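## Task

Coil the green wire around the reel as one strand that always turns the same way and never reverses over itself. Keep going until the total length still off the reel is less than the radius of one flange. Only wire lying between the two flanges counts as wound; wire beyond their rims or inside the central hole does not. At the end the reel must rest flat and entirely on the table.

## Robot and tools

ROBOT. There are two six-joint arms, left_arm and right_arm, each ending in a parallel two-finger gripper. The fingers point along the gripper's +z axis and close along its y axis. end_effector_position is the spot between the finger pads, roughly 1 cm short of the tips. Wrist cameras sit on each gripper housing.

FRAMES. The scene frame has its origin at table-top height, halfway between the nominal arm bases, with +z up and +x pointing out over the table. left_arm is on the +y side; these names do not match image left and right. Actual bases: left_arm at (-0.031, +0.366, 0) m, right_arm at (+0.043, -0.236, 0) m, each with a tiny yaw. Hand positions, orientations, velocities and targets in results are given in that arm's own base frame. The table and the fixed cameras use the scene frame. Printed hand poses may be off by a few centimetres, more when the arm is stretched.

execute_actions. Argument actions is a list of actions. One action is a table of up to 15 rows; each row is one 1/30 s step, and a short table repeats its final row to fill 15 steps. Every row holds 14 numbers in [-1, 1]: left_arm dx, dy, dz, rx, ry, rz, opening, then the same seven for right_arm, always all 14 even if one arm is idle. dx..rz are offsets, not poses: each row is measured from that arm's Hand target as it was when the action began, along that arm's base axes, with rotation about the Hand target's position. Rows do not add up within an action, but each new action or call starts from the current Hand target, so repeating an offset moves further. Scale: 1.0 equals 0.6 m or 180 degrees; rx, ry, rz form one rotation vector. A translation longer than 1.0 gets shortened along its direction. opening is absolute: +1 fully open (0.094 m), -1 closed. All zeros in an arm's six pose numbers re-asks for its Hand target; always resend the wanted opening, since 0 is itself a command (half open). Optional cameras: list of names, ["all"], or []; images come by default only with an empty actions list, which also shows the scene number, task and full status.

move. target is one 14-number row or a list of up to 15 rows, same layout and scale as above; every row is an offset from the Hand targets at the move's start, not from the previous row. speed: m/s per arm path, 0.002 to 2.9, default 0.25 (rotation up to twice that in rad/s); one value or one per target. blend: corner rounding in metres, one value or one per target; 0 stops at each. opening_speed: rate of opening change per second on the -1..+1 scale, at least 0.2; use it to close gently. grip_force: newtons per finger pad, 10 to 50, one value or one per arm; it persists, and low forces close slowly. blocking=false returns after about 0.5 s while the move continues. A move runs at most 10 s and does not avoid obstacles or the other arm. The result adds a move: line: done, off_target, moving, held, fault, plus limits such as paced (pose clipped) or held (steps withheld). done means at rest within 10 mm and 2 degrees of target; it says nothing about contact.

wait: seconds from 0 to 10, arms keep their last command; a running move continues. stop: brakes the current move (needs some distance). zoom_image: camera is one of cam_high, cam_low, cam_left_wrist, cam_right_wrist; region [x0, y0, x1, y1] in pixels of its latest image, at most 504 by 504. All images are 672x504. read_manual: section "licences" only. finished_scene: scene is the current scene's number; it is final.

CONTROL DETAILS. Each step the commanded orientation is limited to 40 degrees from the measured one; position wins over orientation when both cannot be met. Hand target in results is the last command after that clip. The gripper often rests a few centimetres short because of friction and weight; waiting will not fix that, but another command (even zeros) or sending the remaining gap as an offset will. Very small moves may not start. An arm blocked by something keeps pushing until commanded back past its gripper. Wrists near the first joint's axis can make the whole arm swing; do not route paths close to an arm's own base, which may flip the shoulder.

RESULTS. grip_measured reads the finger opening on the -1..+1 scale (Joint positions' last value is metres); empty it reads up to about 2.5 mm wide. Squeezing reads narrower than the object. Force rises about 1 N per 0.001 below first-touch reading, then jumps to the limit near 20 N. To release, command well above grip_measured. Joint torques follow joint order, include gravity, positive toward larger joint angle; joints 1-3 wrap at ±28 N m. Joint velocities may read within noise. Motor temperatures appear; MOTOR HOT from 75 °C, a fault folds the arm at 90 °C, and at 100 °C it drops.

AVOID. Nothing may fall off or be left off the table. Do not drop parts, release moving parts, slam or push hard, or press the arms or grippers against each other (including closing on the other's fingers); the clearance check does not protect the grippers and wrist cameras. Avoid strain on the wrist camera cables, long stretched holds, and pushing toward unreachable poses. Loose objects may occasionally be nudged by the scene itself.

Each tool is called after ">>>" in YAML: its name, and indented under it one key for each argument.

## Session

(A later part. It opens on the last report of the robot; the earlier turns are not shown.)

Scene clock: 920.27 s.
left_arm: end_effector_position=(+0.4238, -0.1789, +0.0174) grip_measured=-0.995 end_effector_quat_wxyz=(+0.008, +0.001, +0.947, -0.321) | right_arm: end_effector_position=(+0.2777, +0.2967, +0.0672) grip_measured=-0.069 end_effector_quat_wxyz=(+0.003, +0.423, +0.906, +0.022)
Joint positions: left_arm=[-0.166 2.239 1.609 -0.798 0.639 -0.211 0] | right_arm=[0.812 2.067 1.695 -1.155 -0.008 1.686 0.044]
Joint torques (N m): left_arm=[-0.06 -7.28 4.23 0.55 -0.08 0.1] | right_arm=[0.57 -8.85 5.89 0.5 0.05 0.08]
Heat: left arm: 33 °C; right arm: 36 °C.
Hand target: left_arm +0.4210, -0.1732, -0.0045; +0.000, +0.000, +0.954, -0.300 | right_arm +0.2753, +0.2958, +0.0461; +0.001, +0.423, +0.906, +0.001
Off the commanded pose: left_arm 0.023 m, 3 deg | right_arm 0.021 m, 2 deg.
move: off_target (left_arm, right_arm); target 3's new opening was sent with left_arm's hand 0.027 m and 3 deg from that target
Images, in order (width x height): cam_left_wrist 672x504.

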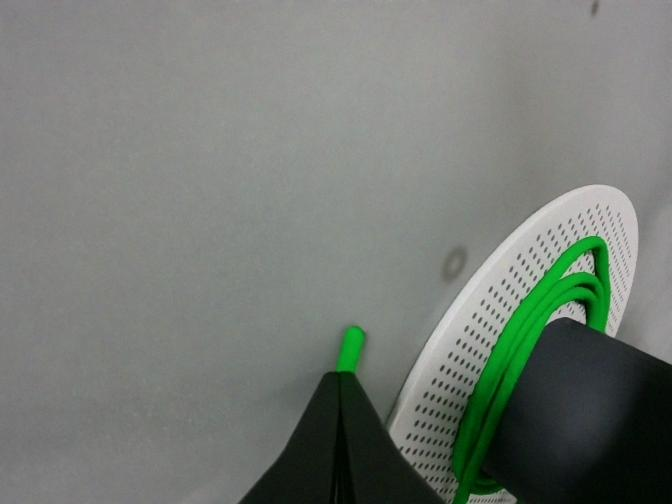

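>>> move:
  target:
    - [0,-0.004,0.035,0,0,0,-0.72,0,0,0,0,0,0,-0.05]
    - [0,-0.004,0.0,0,0,0,-0.72,0,0,0,0,0,0,-0.05]
    - [0,-0.004,0.0,0,0,0,-1,0,0,0,0,0,0,-0.05]
  speed: 0.06
  cameras: ["cam_left_wrist"]

Scene clock: 924.43 s.
left_arm: end_effector_position=(+0.4248, -0.1790, +0.0172) grip_measured=-0.995 end_effector_quat_wxyz=(+0.010, +0.001, +0.947, -0.322) | right_arm: end_effector_position=(+0.2777, +0.2967, +0.0672) grip_measured=-0.069 end_effector_quat_wxyz=(+0.003, +0.423, +0.906, +0.022)
Joint positions: left_arm=[-0.164 2.241 1.61 -0.794 0.642 -0.21 0] | right_arm=[0.812 2.067 1.695 -1.155 -0.008 1.686 0.044]
Joint torques (N m): left_arm=[-0.61 -7.41 4.19 0.55 -0.11 0.03] | right_arm=[0.62 -8.81 5.86 0.5 0.05 0.06]
Heat: left arm: 33 °C; right arm: 35 °C.
Hand target: left_arm +0.4210, -0.1756, -0.0046; +0.000, +0.000, +0.954, -0.300 | right_arm +0.2753, +0.2958, +0.0461; +0.001, +0.423, +0.906, +0.001
Off the commanded pose: left_arm 0.022 m, 3 deg | right_arm 0.021 m, 2 deg.
move: off_target (left_arm, right_arm); target 3's new opening was sent with left_arm's hand 0.024 m and 3 deg from that target
Images, in order (width x height): cam_left_wrist 672x504.

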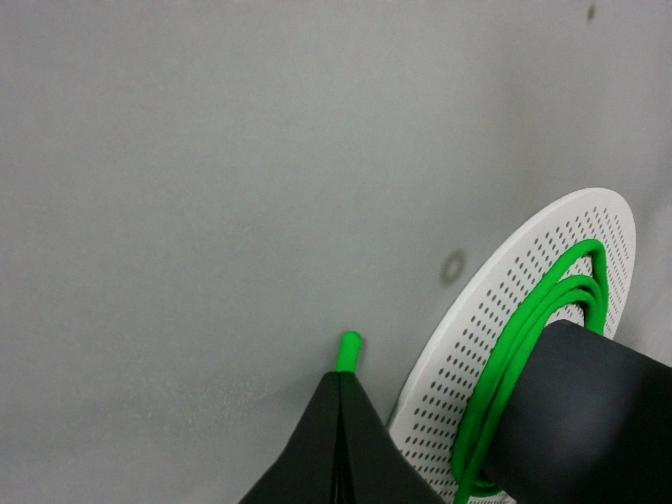

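>>> move:
  target:
    - [0,0.01,0.06,0.139,0,0,-0.6,0,0,0,0,0,0,-0.05]
  speed: 0.1
  cameras: ["cam_left_wrist"]

Scene clock: 928.33 s.
left_arm: end_effector_position=(+0.4173, -0.1668, +0.0306) grip_measured=-0.602 end_effector_quat_wxyz=(-0.002, +0.000, +0.996, -0.089) | right_arm: end_effector_position=(+0.2777, +0.2967, +0.0672) grip_measured=-0.069 end_effector_quat_wxyz=(+0.003, +0.423, +0.906, +0.022)
Joint positions: left_arm=[-0.314 2.259 1.842 -1.103 0.171 -0.319 0.019] | right_arm=[0.812 2.067 1.695 -1.155 -0.008 1.686 0.044]
Joint torques (N m): left_arm=[-0.46 -8.81 8.53 0.03 0.02 -0.06] | right_arm=[0.61 -8.84 5.78 0.5 0.07 0.09]
Heat: left arm: 33 °C; right arm: 35 °C.
Hand target: left_arm +0.4212, -0.1695, +0.0314; +0.000, -0.001, +0.996, -0.087 | right_arm +0.2753, +0.2958, +0.0461; +0.001, +0.423, +0.906, +0.001
Off the commanded pose: left_arm 0.005 m, 0 deg | right_arm 0.021 m, 2 deg.
move: off_target (right_arm)
Images, in order (width x height): cam_left_wrist 672x504.

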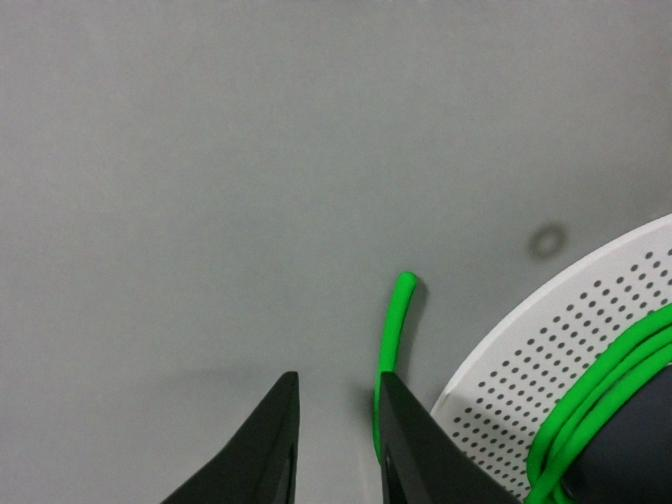

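>>> move:
  target:
    - [-0.005,-0.032,-0.01,0,0,0,-0.6,0,0,0,0,0,0,-0.05]
    - [-0.005,-0.032,-0.038,0,0,0,-0.6,0,0,0,0,0,0,-0.05]
    - [-0.005,-0.032,-0.038,0,0,0,-1,0,0,0,0,0,0,-0.05]
  speed: 0.08
  cameras: ["cam_left_wrist"]

Scene clock: 931.30 s.
left_arm: end_effector_position=(+0.4134, -0.1741, +0.0276) grip_measured=-0.602 end_effector_quat_wxyz=(-0.007, +0.000, +0.996, -0.087) | right_arm: end_effector_position=(+0.2777, +0.2967, +0.0672) grip_measured=-0.069 end_effector_quat_wxyz=(+0.003, +0.423, +0.906, +0.022)
Joint positions: left_arm=[-0.333 2.266 1.842 -1.104 0.169 -0.337 0.019] | right_arm=[0.812 2.067 1.695 -1.155 -0.008 1.686 0.044]
Joint torques (N m): left_arm=[0.16 -9.74 5.83 0.19 0.1 0.01] | right_arm=[0.53 -8.83 5.78 0.51 0.05 0.07]
Heat: left arm: 33 °C; right arm: 35 °C.
Hand target: left_arm +0.4139, -0.1730, +0.0277; -0.007, -0.001, +0.996, -0.087 (not the last commanded pose) | right_arm +0.2753, +0.2958, +0.0461; +0.001, +0.423, +0.906, +0.001
Tool commands: left_gripper/opening=-0.6 right_gripper/opening=-0.05
Off the commanded pose: left_arm 0.024 m, 1 deg | right_arm 0.021 m, 2 deg.
move: held (left_arm; a check stopped the path), off_target (right_arm); path passed 0 of 3 targets; target 3's new opening was not sent; limits=held
pose unreachable (left arm): on one or more control steps of this call, first in action 0 (counted from 0), this arm could not follow its commanded pose, so it was not sent that pose on those steps. It may still have moved: this result reports where it is.
cause: moving toward the commanded pose would bring a part of the arm too close to another arm (this arm's wrist (the part past joint 4) and the right arm's wrist (the part past joint 4), at the place that arm is still heading or pushing toward).
Images, in order (width x height): cam_left_wrist 672x504.

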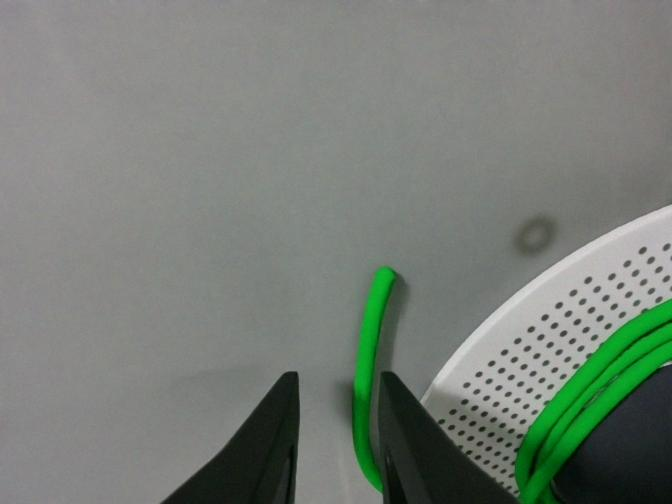

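>>> move:
  target:
    - [-0.03,0.1,0.1,0,0,0,-0.6,0,0,0,0,0,0,-0.05]
    - [-0.12,0.18,0.15,0,0,0,-0.6,0,0,0,0,0,0,-0.05]
    - [-0.12,0.18,0.15,0,0,0,-0.6,0,0,0,0,0,0.25,-0.05]
    - [-0.12,0.18,0.15,0,0,0,-0.6,-0.01,-0.01,0,0,0,0.5,-0.05]
  speed: 0.25
  cameras: ["cam_high","cam_left_wrist","cam_low"]

>>> zoom_image:
  camera: "cam_high"
  region: [240, 180, 370, 285]

>>> zoom_image:
  camera: "cam_low"
  region: [360, 245, 440, 290]

Scene clock: 938.87 s.
left_arm: end_effector_position=(+0.3454, -0.0640, +0.1129) grip_measured=-0.602 end_effector_quat_wxyz=(-0.010, -0.006, +0.996, -0.084) | right_arm: end_effector_position=(+0.2793, +0.2985, +0.0684) grip_measured=-0.063 end_effector_quat_wxyz=(+0.028, -0.325, +0.945, +0.019)
Joint positions: left_arm=[-0.1 1.873 1.594 -1.293 0.169 -0.112 0.019] | right_arm=[0.812 2.052 1.675 -1.126 -0.008 0.15 0.044]
Joint torques (N m): left_arm=[-0.08 -8.47 5.34 0.04 0.16 0.09] | right_arm=[0.43 -9.91 3.7 0.37 0.01 -0.32]
Heat: left arm: 33 °C; right arm: 35 °C.
Hand target: left_arm +0.3420, -0.0650, +0.1177; -0.007, -0.001, +0.996, -0.087 | right_arm +0.2693, +0.2898, +0.0461; +0.000, -0.341, +0.940, +0.001
Off the commanded pose: left_arm 0.006 m, 1 deg | right_arm 0.026 m, 4 deg.
move: off_target (right_arm)
Images, in order (width x height): cam_high 672x504, cam_low 672x504, cam_left_wrist 672x504.

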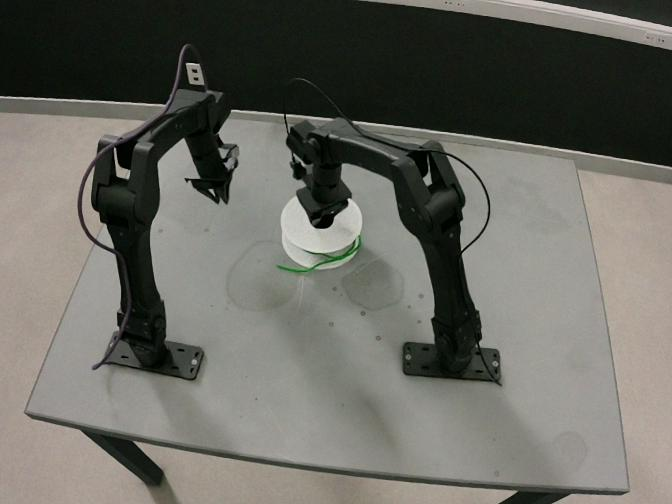

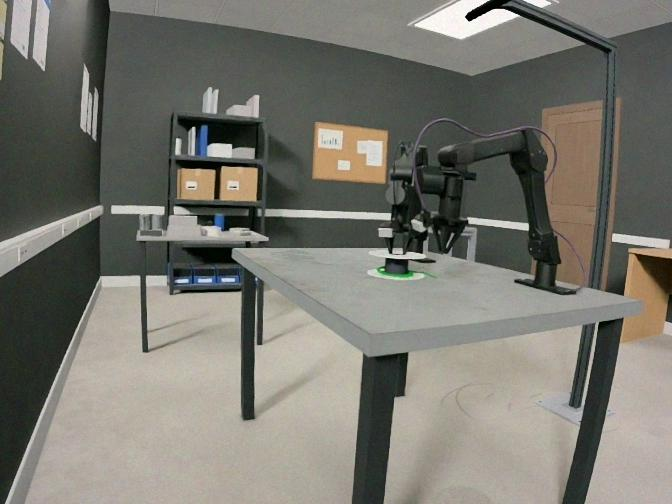

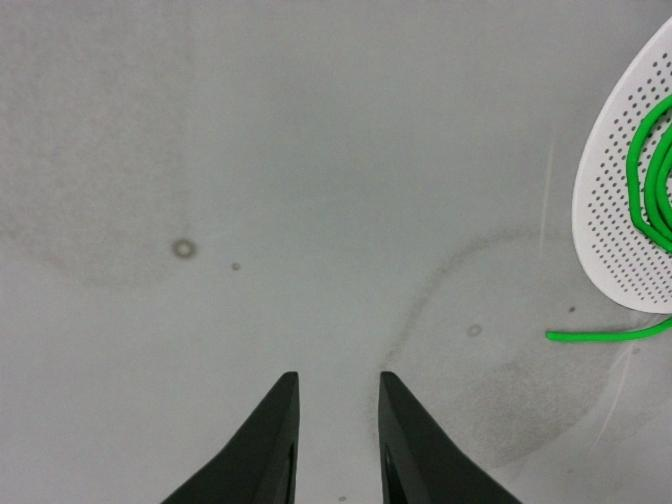

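Scaled by 3.877 from the camera's 672x504 image, which has a finer 960x720 frame.

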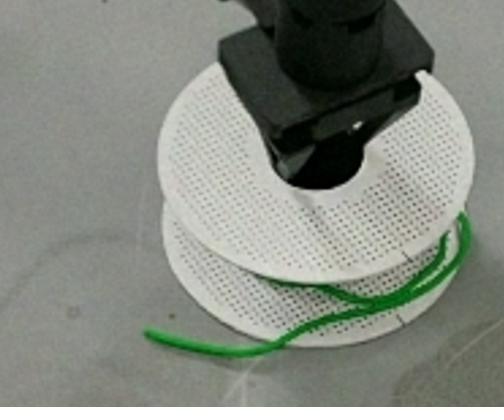

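Scaled by 6.300 from the camera's 672x504 image, which has a finer 960x720 frame.

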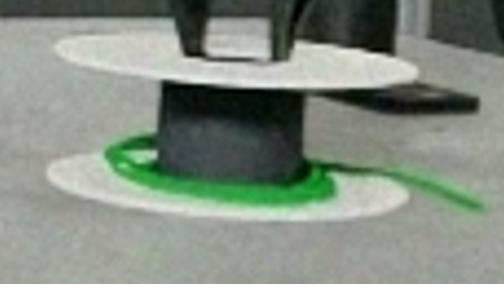

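>>> move:
  target:
    - [-0.05,-0.05,0.03,-0.044,-0.1536,-0.458,-0.5,0.015,0.013,0.015,0,0,0,-0.8]
    - [-0.117,-0.12,-0.03,-0.044,-0.1536,-0.458,-0.5,0.015,0.013,0.015,0,0,-0.53,-0.8]
    - [-0.117,-0.12,-0.03,-0.044,-0.1536,-0.458,-0.5,0.015,0.013,0.0,0,0,-0.53,-0.8]
  speed: [0.4,0.4,0.2]
  cameras: ["cam_right_wrist","cam_left_wrist"]

Scene clock: 948.77 s.
left_arm: end_effector_position=(+0.2717, -0.1334, +0.0928) grip_measured=-0.502 end_effector_quat_wxyz=(+0.141, +0.666, +0.722, -0.125) | right_arm: end_effector_position=(+0.2786, +0.2977, +0.0547) grip_measured=-0.798 end_effector_quat_wxyz=(-0.001, +0.464, +0.886, +0.010)
Joint positions: left_arm=[-0.251 1.562 1.111 -0.985 0.355 1.215 0.023] | right_arm=[0.812 2.105 1.703 -1.15 -0.008 1.777 0.009]
Joint torques (N m): left_arm=[-0.62 -6.97 5.39 0.48 0.28 -0.06] | right_arm=[0.34 -10.77 7.16 0.34 0.06 0.11]
Heat: left arm: 33 °C; right arm: 35 °C.
Hand target: left_arm +0.2718, -0.1370, +0.0998; +0.156, +0.668, +0.718, -0.121 | right_arm +0.2783, +0.2976, +0.0462; +0.001, +0.465, +0.885, +0.001
Off the commanded pose: left_arm 0.008 m, 2 deg | right_arm 0.009 m, 1 deg.
move: done
Images, in order (width x height): cam_left_wrist 672x504, cam_right_wrist 672x504.

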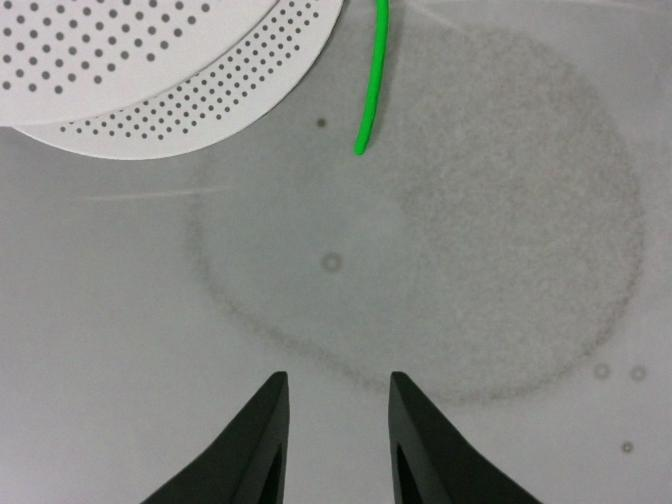

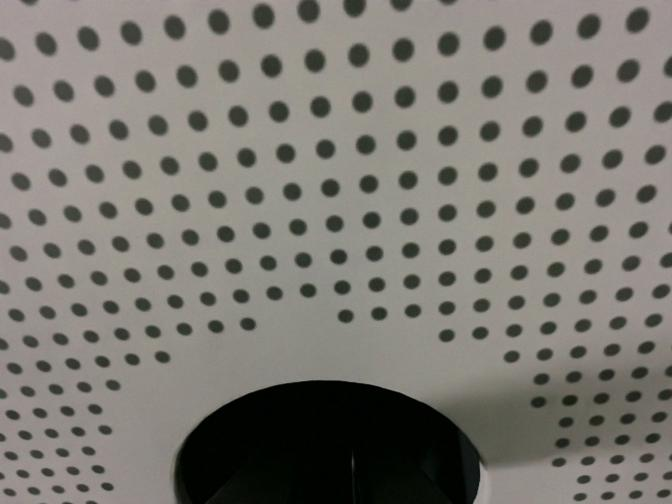

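>>> move:
  target:
    - [-0.007,-0.1,-0.09,0,0,0,-0.5,0.004,0.003,0,0,0,0,-0.8]
    - [-0.007,-0.126,-0.152,0,0,0,-0.5,0.004,0.003,0,0,0,0,-0.8]
    - [-0.007,-0.126,-0.152,0,0,0,-1,0.004,0.003,0.0,0,0,0,-0.05]
  speed: [0.2,0.1,0.1]
  cameras: ["cam_left_wrist"]

Scene clock: 954.60 s.
left_arm: end_effector_position=(+0.2700, -0.2110, +0.0159) grip_measured=-0.982 end_effector_quat_wxyz=(+0.160, +0.667, +0.717, -0.120) | right_arm: end_effector_position=(+0.2812, +0.3005, +0.0687) grip_measured=-0.062 end_effector_quat_wxyz=(+0.002, +0.463, +0.886, +0.022)
Joint positions: left_arm=[-0.506 1.72 0.938 -0.525 0.308 0.952 0.001] | right_arm=[0.812 2.087 1.732 -1.172 -0.008 1.777 0.044]
Joint torques (N m): left_arm=[-0.72 -4.53 4.53 0.79 0.16 -0.06] | right_arm=[0.21 -8.72 5.93 0.53 0.05 0.07]
Heat: left arm: 33 °C; right arm: 36 °C.
Hand target: left_arm +0.2675, -0.2126, +0.0086; +0.156, +0.668, +0.718, -0.121 | right_arm +0.2806, +0.2993, +0.0460; +0.000, +0.465, +0.885, +0.001
Off the commanded pose: left_arm 0.008 m, 1 deg | right_arm 0.023 m, 2 deg.
move: off_target (right_arm)
Images, in order (width x height): cam_left_wrist 672x504.

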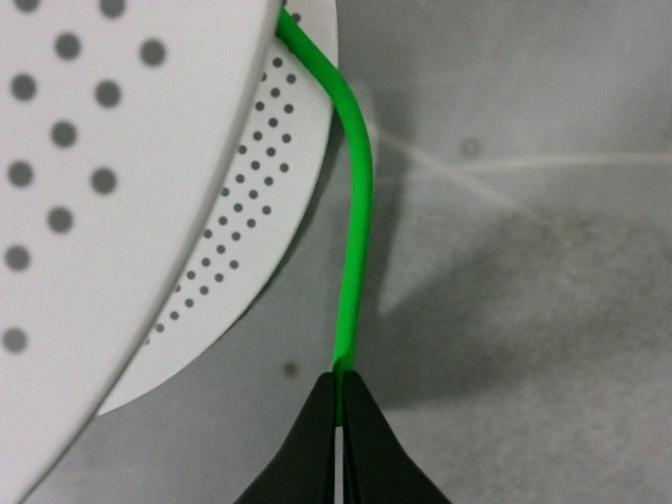

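>>> move:
  target:
    - [0.004,-0.012,0.03,0,0,0.0,-1,-0.006,-0.006,0,0,0,0.2,-0.05]
    - [0.01,-0.024,0.03,0,0,0.04,-1,-0.01,-0.012,0,0,0,0.4,-0.05]
    - [0.014,-0.028,0.03,0,0,0.05,-1,-0.018,-0.02,0,0,0,0.61,-0.05]
  speed: 0.12
  cameras: ["cam_low","cam_high","cam_left_wrist"]

>>> zoom_image:
  camera: "cam_low"
  region: [360, 245, 440, 290]

>>> zoom_image:
  camera: "cam_high"
  region: [240, 180, 370, 285]

Scene clock: 965.37 s.
left_arm: end_effector_position=(+0.2686, -0.2211, +0.0186) grip_measured=-0.983 end_effector_quat_wxyz=(+0.147, +0.610, +0.771, -0.109) | right_arm: end_effector_position=(+0.2824, +0.3020, +0.0695) grip_measured=-0.058 end_effector_quat_wxyz=(+0.041, -0.441, +0.896, +0.020)
Joint positions: left_arm=[-0.566 1.72 0.961 -0.534 0.245 0.738 0.001] | right_arm=[0.812 2.047 1.671 -1.104 -0.009 -0.102 0.044]
Joint torques (N m): left_arm=[-0.69 -6.09 7.41 0.76 0.15 -0.09] | right_arm=[0.03 -9.94 3.62 0.23 0.04 -0.38]
Heat: left arm: 33 °C; right arm: 36 °C.
Hand target: left_arm +0.2759, -0.2295, +0.0266; +0.165, +0.609, +0.768, -0.108 | right_arm +0.2699, +0.2873, +0.0461; +0.000, -0.457, +0.890, +0.001
Off the commanded pose: left_arm 0.014 m, 2 deg | right_arm 0.030 m, 6 deg.
move: off_target (left_arm, right_arm)
Images, in order (width x height): cam_high 672x504, cam_low 672x504, cam_left_wrist 672x504.

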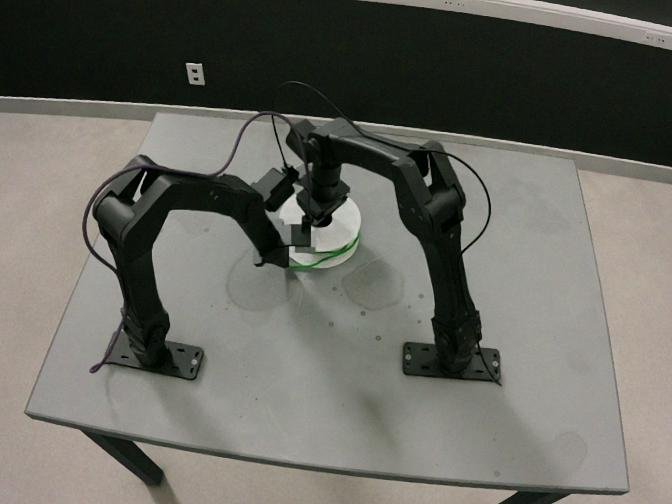

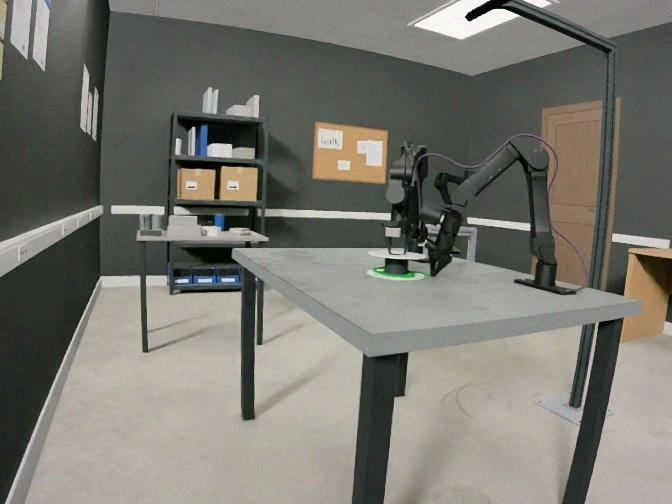

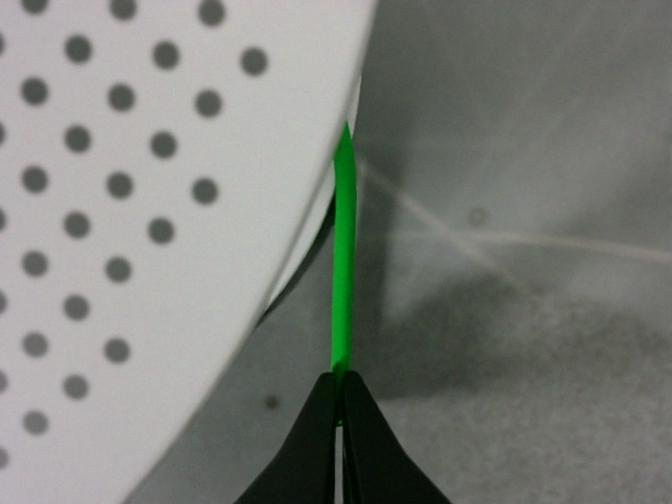

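Scaled by 6.300 from the camera's 672x504 image, which has a finer 960x720 frame.

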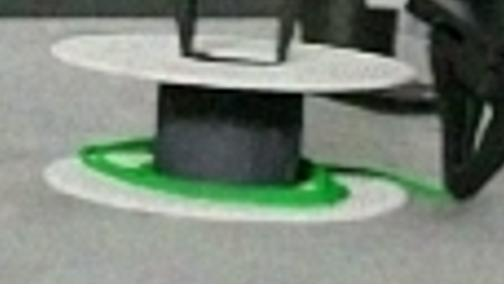

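Scaled by 3.877 from the camera's 672x504 image, which has a finer 960x720 frame.

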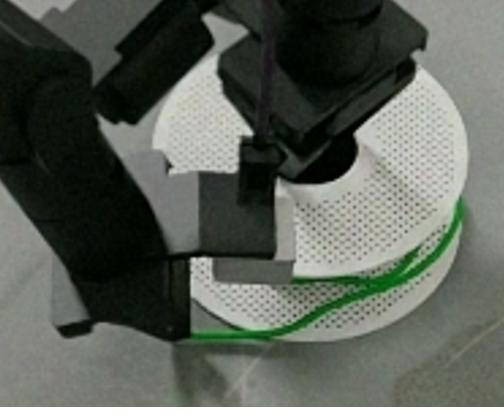

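>>> move:
  target:
    - [0.0,0.0,-0.015,0,0,0,-0.7,0,0,0,0,0,0,-0.05]
    - [0.0,0.02,0.06,0,0,0,-0.6,0,0,0,0,0,0,-0.05]
    - [-0.03,0.12,0.14,0,0,0,-0.5,0,0,0,0,0,0,-0.05]
  speed: [0.05,0.08,0.25]
  cameras: ["cam_low","cam_high","cam_left_wrist"]

>>> zoom_image:
  camera: "cam_low"
  region: [360, 245, 440, 290]

>>> zoom_image:
  camera: "cam_high"
  region: [240, 180, 370, 285]

Scene clock: 971.70 s.
left_arm: end_effector_position=(+0.2528, -0.1543, +0.0975) grip_measured=-0.502 end_effector_quat_wxyz=(+0.146, +0.608, +0.773, -0.106) | right_arm: end_effector_position=(+0.2824, +0.3020, +0.0695) grip_measured=-0.058 end_effector_quat_wxyz=(+0.041, -0.443, +0.895, +0.020)
Joint positions: left_arm=[-0.379 1.454 1.029 -0.918 0.286 0.921 0.023] | right_arm=[0.812 2.047 1.671 -1.104 -0.009 -0.106 0.044]
Joint torques (N m): left_arm=[0.55 -5.3 8.79 0.43 0.36 0.09] | right_arm=[-0.06 -9.89 3.66 0.2 0.04 -0.34]
Heat: left arm: 33 °C; right arm: 36 °C.
Hand target: left_arm +0.2579, -0.1575, +0.1107; +0.165, +0.609, +0.768, -0.108 | right_arm +0.2699, +0.2873, +0.0461; +0.000, -0.457, +0.890, +0.001
Off the commanded pose: left_arm 0.014 m, 2 deg | right_arm 0.030 m, 5 deg.
move: off_target (left_arm, right_arm); target 2's new opening was sent with left_arm's hand 0.018 m and 3 deg from that target; target 3's new opening was sent with left_arm's hand 0.014 m and 2 deg from that target
Images, in order (width x height): cam_high 672x504, cam_low 672x504, cam_left_wrist 672x504.

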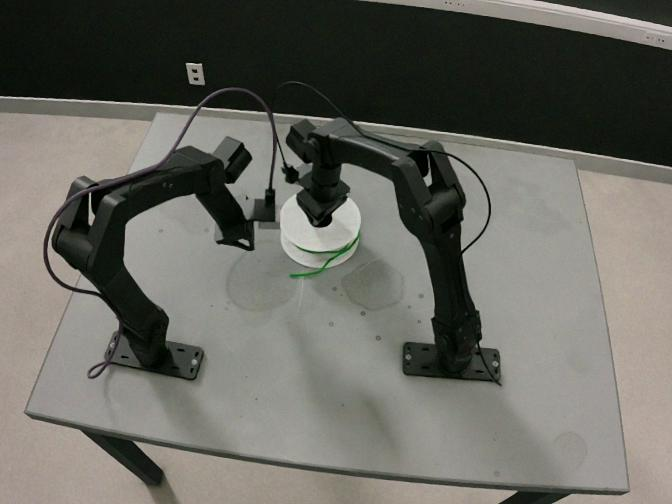

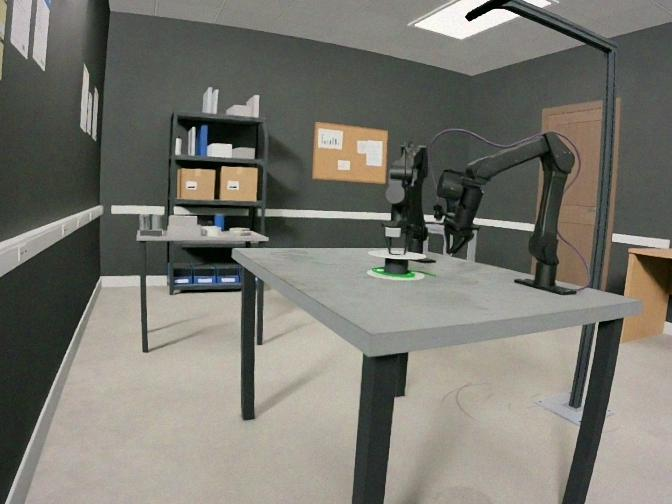

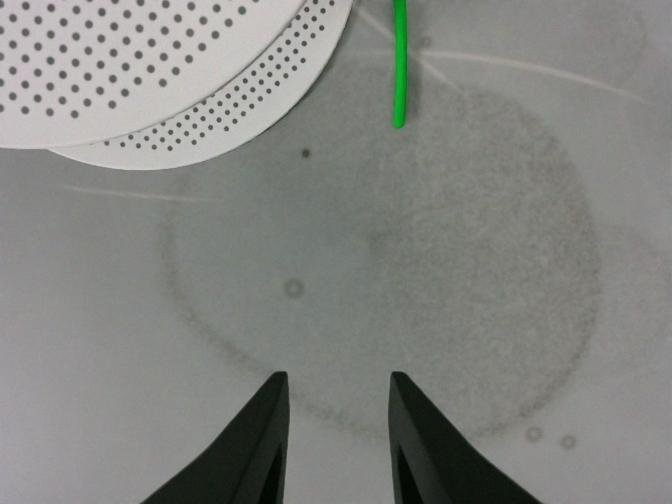

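Scaled by 6.300 from the camera's 672x504 image, which has a finer 960x720 frame.

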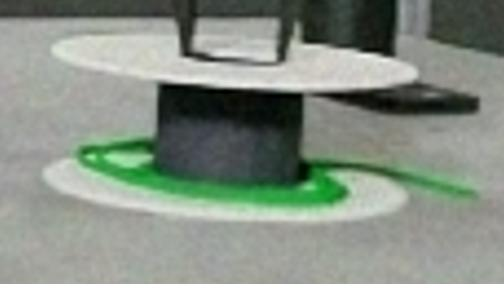

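Scaled by 3.877 from the camera's 672x504 image, which has a finer 960x720 frame.

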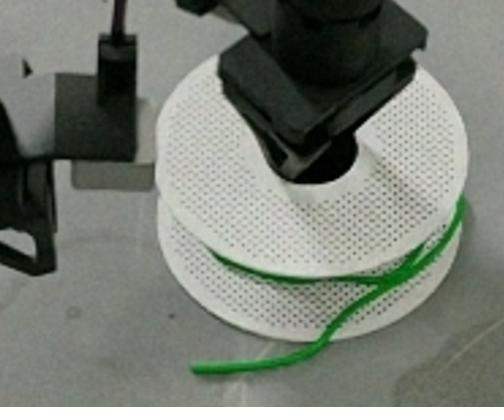

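>>> move:
  target:
    - [-0.03,0.05,0.06,0,0,0,-0.6,0.014,0.016,0.015,0,0,0,-0.8]
    - [-0.03,0.02,0.03,-0.2477,0.1734,0.7243,-0.6,0.014,0.016,0.015,0,0,-0.6,-0.8]
    - [-0.03,0.0,0.0,-0.2477,0.1734,0.7243,-0.6,0.014,0.016,0.0,0,0,-0.6,-0.8]
  speed: [0.2,0.5,0.2]
  cameras: ["cam_right_wrist","cam_left_wrist","cam_high"]

Scene clock: 979.97 s.
left_arm: end_effector_position=(+0.2387, -0.1577, +0.1112) grip_measured=-0.598 end_effector_quat_wxyz=(+0.164, -0.538, +0.789, -0.248) | right_arm: end_effector_position=(+0.2781, +0.2974, +0.0544) grip_measured=-0.798 end_effector_quat_wxyz=(-0.002, +0.449, +0.893, +0.010)
Joint positions: left_arm=[-0.695 1.092 0.715 -0.613 -0.172 -1.84 0.019] | right_arm=[0.812 2.104 1.7 -1.15 -0.009 1.744 0.009]
Joint torques (N m): left_arm=[-0.59 -1.78 6.31 1.17 -0.33 -0.03] | right_arm=[0.16 -10.88 7.2 0.32 0.07 0.1]
Heat: left arm: 33 °C; right arm: 37 °C.
Hand target: left_arm +0.2400, -0.1574, +0.1107; +0.171, -0.538, +0.787, -0.248 | right_arm +0.2783, +0.2970, +0.0461; +0.000, +0.451, +0.892, +0.001
Off the commanded pose: left_arm 0.001 m, 1 deg | right_arm 0.008 m, 1 deg.
move: done
Images, in order (width x height): cam_high 672x504, cam_left_wrist 672x504, cam_right_wrist 672x504.

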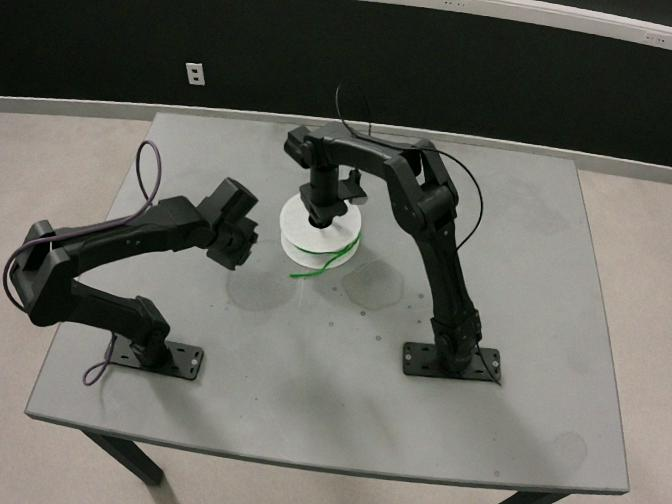

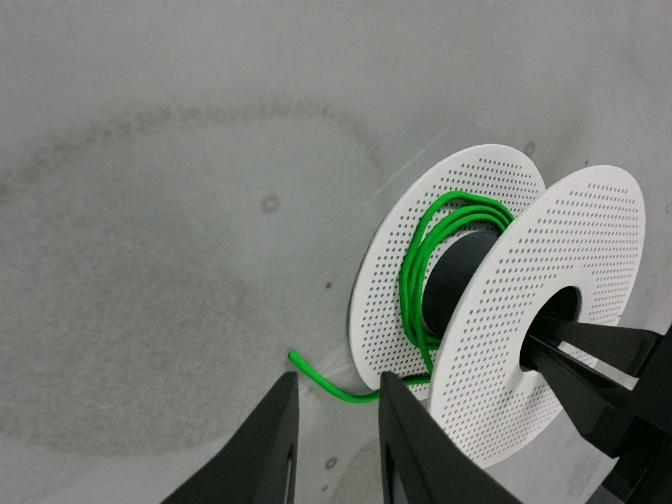

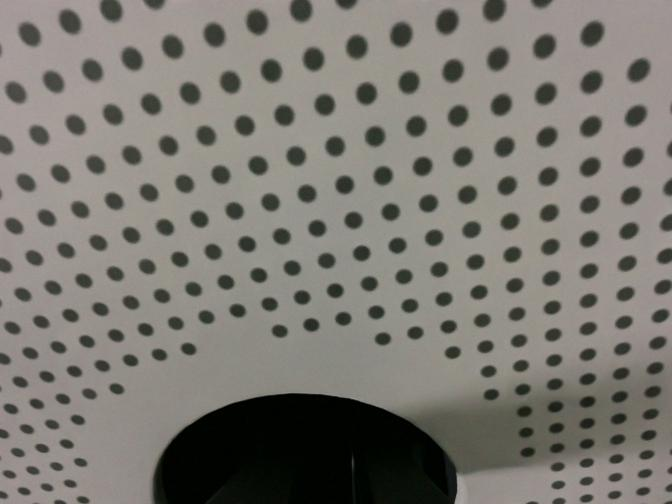

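>>> move:
  target:
    - [0,0.05,0.06,0,0,0,-0.6,0.007,0.0045,0,0,0,0,-0.8]
    - [0.0,-0.03,0.03,0.2055,-0.3253,-0.6397,-0.6,0.007,0.0045,0,0,0,0,-0.05]
  speed: [0.2,0.5]
  cameras: ["cam_left_wrist","cam_high"]

Scene clock: 990.07 s.
left_arm: end_effector_position=(+0.2346, -0.1735, +0.1184) grip_measured=-0.598 end_effector_quat_wxyz=(+0.312, +0.554, +0.732, -0.243) | right_arm: end_effector_position=(+0.2827, +0.3021, +0.0695) grip_measured=-0.059 end_effector_quat_wxyz=(+0.003, +0.449, +0.893, +0.023)
Joint positions: left_arm=[-0.234 1.224 0.737 -0.618 0.694 0.89 0.019] | right_arm=[0.812 2.092 1.742 -1.174 -0.008 1.744 0.044]
Joint torques (N m): left_arm=[0.76 -2.22 9.22 0.78 0.6 0.09] | right_arm=[-0.06 -8.51 5.98 0.51 0.07 0.04]
Heat: left arm: 33 °C; right arm: 37 °C.
Hand target: left_arm +0.2399, -0.1754, +0.1286; +0.323, +0.556, +0.725, -0.247 | right_arm +0.2825, +0.2997, +0.0460; +0.000, +0.451, +0.892, +0.000
Off the commanded pose: left_arm 0.012 m, 2 deg | right_arm 0.023 m, 3 deg.
move: off_target (left_arm, right_arm)
Images, in order (width x height): cam_high 672x504, cam_left_wrist 672x504.

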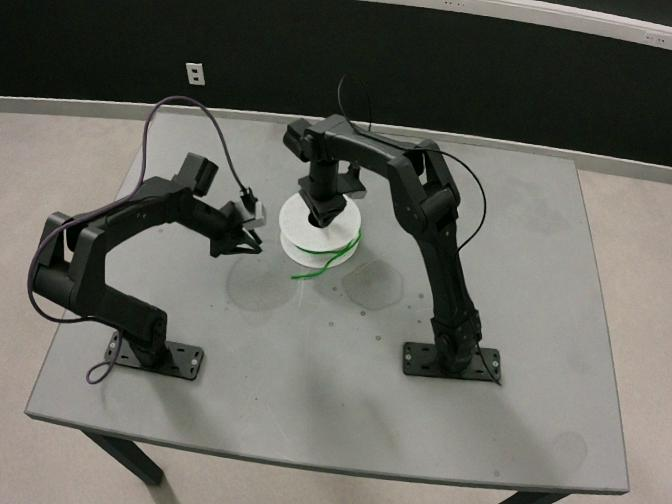

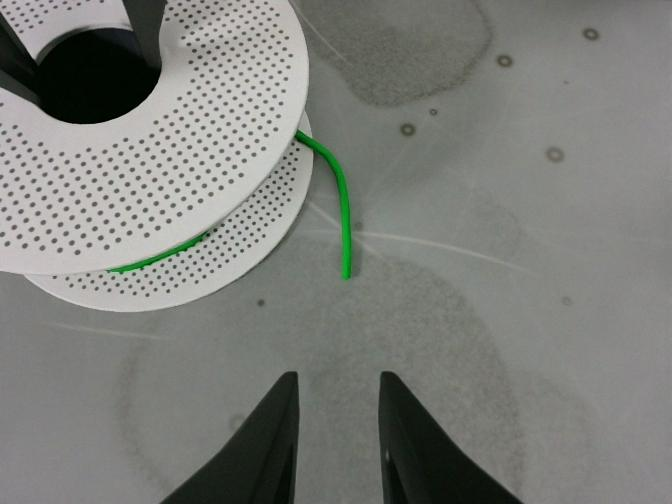

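>>> move:
  target: [0.023,-0.111,-0.114,0,0,0,-0.6,0,0,0,0,0,0,-0.05]
  speed: 0.15
  cameras: ["cam_left_wrist"]

Scene clock: 994.17 s.
left_arm: end_effector_position=(+0.2555, -0.2390, +0.0619) grip_measured=-0.598 end_effector_quat_wxyz=(+0.322, +0.555, +0.727, -0.243) | right_arm: end_effector_position=(+0.2827, +0.3021, +0.0695) grip_measured=-0.059 end_effector_quat_wxyz=(+0.003, +0.449, +0.893, +0.023)
Joint positions: left_arm=[-0.471 1.477 0.641 -0.096 0.575 0.637 0.019] | right_arm=[0.812 2.092 1.742 -1.174 -0.008 1.744 0.044]
Joint torques (N m): left_arm=[-0.68 -3.55 5.3 1.32 0.31 -0.05] | right_arm=[-0.03 -8.62 6.02 0.52 0.06 0.06]
Heat: left arm: 33 °C; right arm: 37 °C.
Hand target: left_arm +0.2537, -0.2420, +0.0601; +0.323, +0.556, +0.725, -0.247 | right_arm +0.2825, +0.2997, +0.0460; +0.000, +0.451, +0.892, +0.000
Off the commanded pose: left_arm 0.004 m, 1 deg | right_arm 0.024 m, 3 deg.
move: off_target (right_arm)
Images, in order (width x height): cam_left_wrist 672x504.

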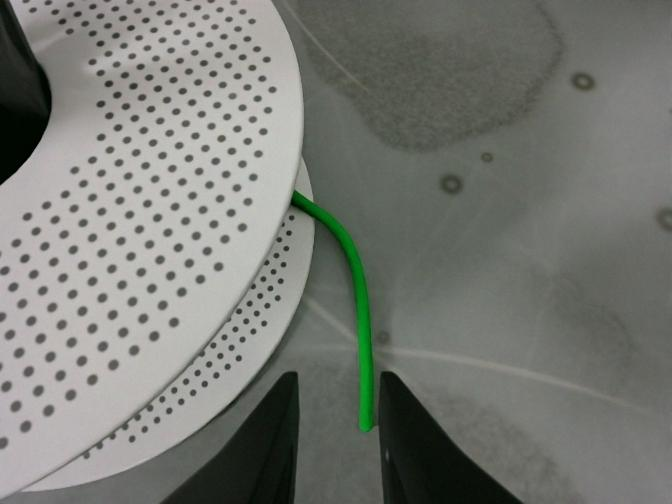

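>>> move:
  target:
    - [-0.0133,-0.0117,-0.045,0,0,0,-0.6,0,0,0,0,0,0,-0.05]
    - [-0.0133,-0.0117,-0.085,0,0,0,-0.6,0,0,0,0,0,0,-0.05]
    - [-0.0133,-0.0117,-0.085,0,0,0,-1,0,0,0,0,0,0,-0.05]
  speed: 0.08
  cameras: ["cam_left_wrist"]

Scene clock: 998.63 s.
left_arm: end_effector_position=(+0.2513, -0.2501, +0.0173) grip_measured=-0.978 end_effector_quat_wxyz=(+0.335, +0.556, +0.720, -0.247) | right_arm: end_effector_position=(+0.2827, +0.3021, +0.0695) grip_measured=-0.059 end_effector_quat_wxyz=(+0.003, +0.449, +0.893, +0.023)
Joint positions: left_arm=[-0.512 1.636 0.527 0.225 0.561 0.598 0.001] | right_arm=[0.812 2.092 1.742 -1.174 -0.008 1.744 0.044]
Joint torques (N m): left_arm=[-0.62 -3.54 3.97 1.18 0.18 -0.04] | right_arm=[-0.01 -8.62 6.01 0.5 0.07 0.04]
Heat: left arm: 32 °C; right arm: 37 °C.
Hand target: left_arm +0.2458, -0.2490, +0.0092; +0.323, +0.556, +0.725, -0.247 | right_arm +0.2825, +0.2997, +0.0460; +0.000, +0.451, +0.892, +0.000
Off the commanded pose: left_arm 0.010 m, 1 deg | right_arm 0.024 m, 3 deg.
move: off_target (right_arm)
Images, in order (width x height): cam_left_wrist 672x504.

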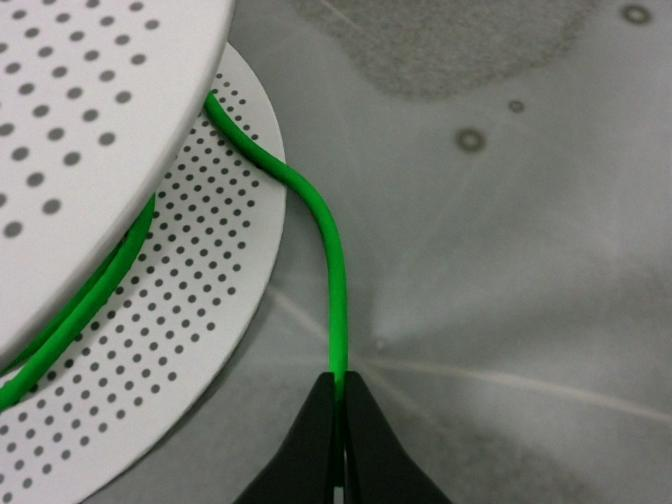

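>>> move:
  target:
    - [0.005,-0.01,0.035,0,0,0,-1,0,0,0,0,0,0,-0.05]
    - [0.025,-0.045,0.035,0,0,0,-1,-0.006,-0.006,0,0,0,0.2,-0.05]
    - [0.055,-0.08,0.035,0,0,0,-1,-0.01,-0.012,0,0,0,0.4,-0.05]
  speed: 0.08
  cameras: ["cam_left_wrist","cam_low","cam_high"]

>>> zoom_image:
  camera: "cam_low"
  region: [350, 235, 450, 295]

>>> zoom_image:
  camera: "cam_high"
  region: [240, 180, 370, 285]

Scene clock: 1010.60 s.
left_arm: end_effector_position=(+0.2703, -0.2912, +0.0248) grip_measured=-0.981 end_effector_quat_wxyz=(+0.314, +0.559, +0.726, -0.249) | right_arm: end_effector_position=(+0.2875, +0.3064, +0.0696) grip_measured=-0.058 end_effector_quat_wxyz=(+0.032, -0.145, +0.989, +0.029)
Joint positions: left_arm=[-0.603 1.74 0.724 0.126 0.507 0.526 0.001] | right_arm=[0.812 2.078 1.718 -1.124 -0.005 0.522 0.044]
Joint torques (N m): left_arm=[-0.2 -4.9 7.94 1.23 0.17 -0.08] | right_arm=[-0.23 -10.14 3.59 0.27 0 -0.36]
Heat: left arm: 33 °C; right arm: 36 °C.
Hand target: left_arm +0.2787, -0.2970, +0.0301; +0.323, +0.556, +0.725, -0.247 | right_arm +0.2765, +0.2924, +0.0460; +0.000, -0.159, +0.987, +0.000
Off the commanded pose: left_arm 0.012 m, 1 deg | right_arm 0.030 m, 5 deg.
move: off_target (left_arm, right_arm)
Images, in order (width x height): cam_high 672x504, cam_low 672x504, cam_left_wrist 672x504.

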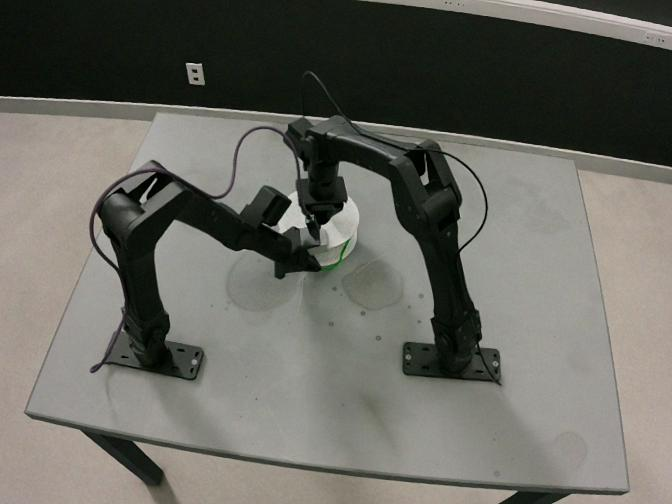

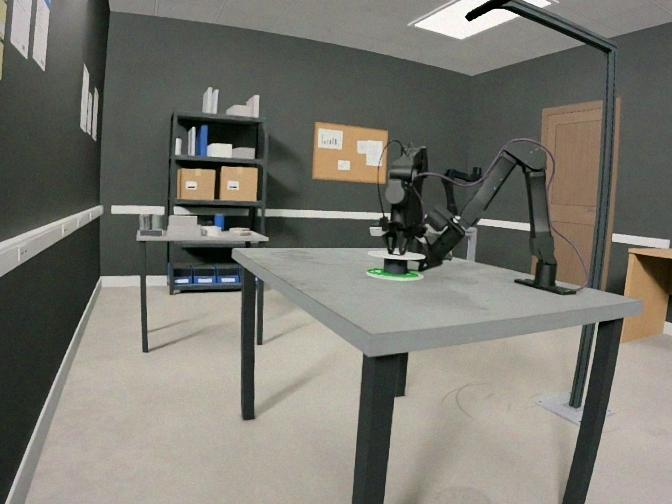

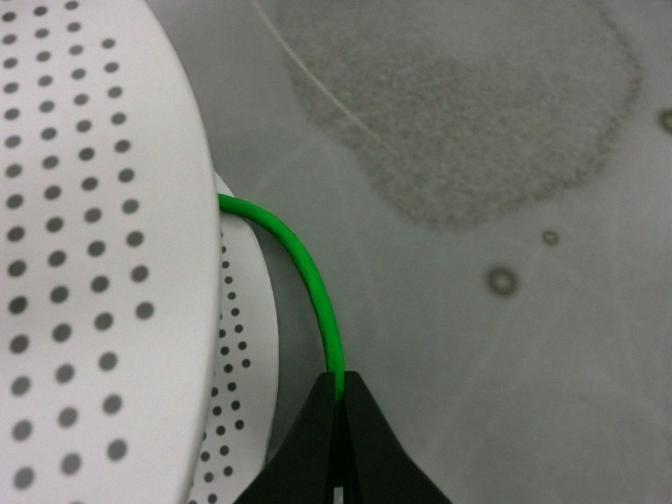

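Scaled by 5.040 from the camera's 672x504 image, which has a finer 960x720 frame.

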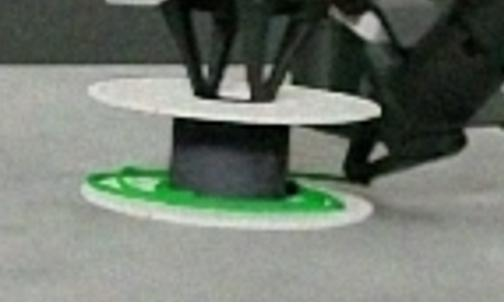

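Scaled by 3.877 from the camera's 672x504 image, which has a finer 960x720 frame.

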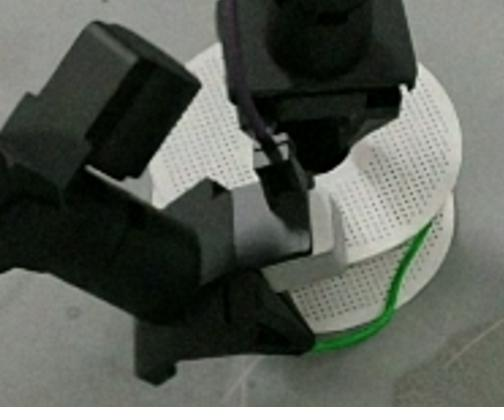

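>>> move:
  target:
    - [0.03,-0.012,0.012,0,0,0,-1,0,0,0,0,0,0.06,-0.05]
    - [0.05,-0.025,0.012,0,0,0,-1,-0.01,-0.01,0,0,0,0.12,-0.05]
  speed: 0.06
  cameras: ["cam_left_wrist","cam_low","cam_high"]

>>> zoom_image:
  camera: "cam_low"
  region: [350, 235, 450, 295]

>>> zoom_image:
  camera: "cam_high"
  region: [240, 180, 370, 285]

Scene clock: 1016.30 s.
left_arm: end_effector_position=(+0.2786, -0.3008, +0.0209) grip_measured=-0.981 end_effector_quat_wxyz=(+0.274, +0.558, +0.739, -0.260) | right_arm: end_effector_position=(+0.3003, +0.3040, +0.0700) grip_measured=-0.056 end_effector_quat_wxyz=(+0.069, -0.322, +0.944, +0.019)
Joint positions: left_arm=[-0.603 1.816 0.853 -0.011 0.528 0.525 0.001] | right_arm=[0.802 2.054 1.678 -1.055 0.03 0.143 0.044]
Joint torques (N m): left_arm=[1.13 -5.59 9.83 1.73 0.05 0.05] | right_arm=[0.66 -10.59 3.64 -0.21 -0.35 -0.32]
Heat: left arm: 33 °C; right arm: 36 °C.
Hand target: left_arm +0.3087, -0.3120, +0.0374; +0.323, +0.556, +0.725, -0.247 | right_arm +0.2705, +0.2865, +0.0460; +0.000, -0.341, +0.940, +0.000
Off the commanded pose: left_arm 0.036 m, 6 deg | right_arm 0.042 m, 8 deg.
move: off_target (left_arm, right_arm)
Images, in order (width x height): cam_high 672x504, cam_low 672x504, cam_left_wrist 672x504.

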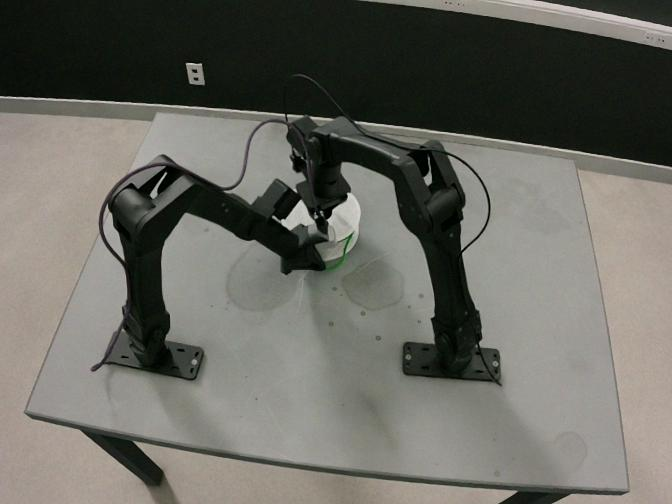

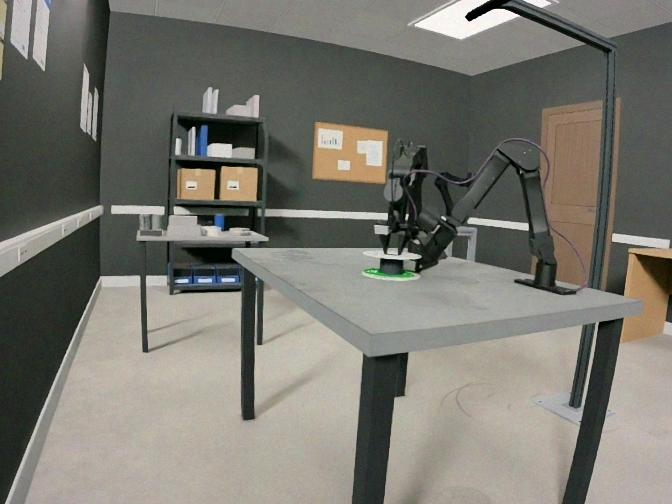

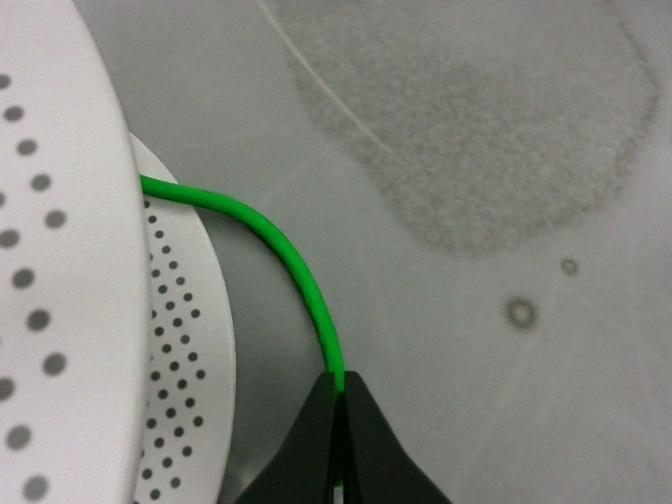

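Scaled by 5.040 from the camera's 672x504 image, which has a finer 960x720 frame.

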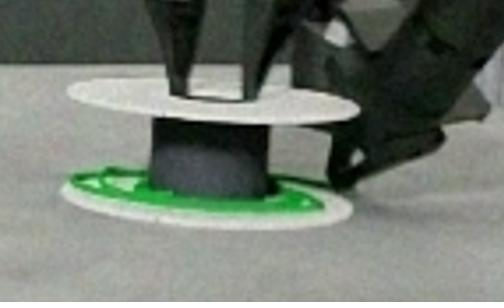

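Scaled by 3.877 from the camera's 672x504 image, which has a finer 960x720 frame.

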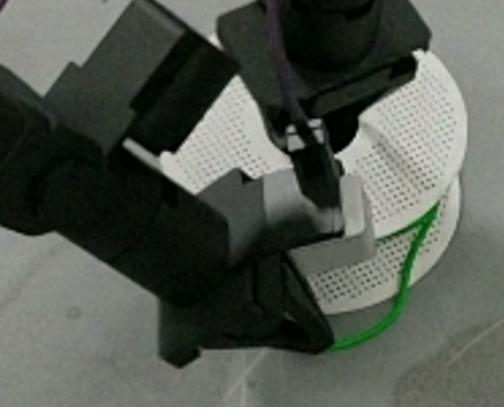

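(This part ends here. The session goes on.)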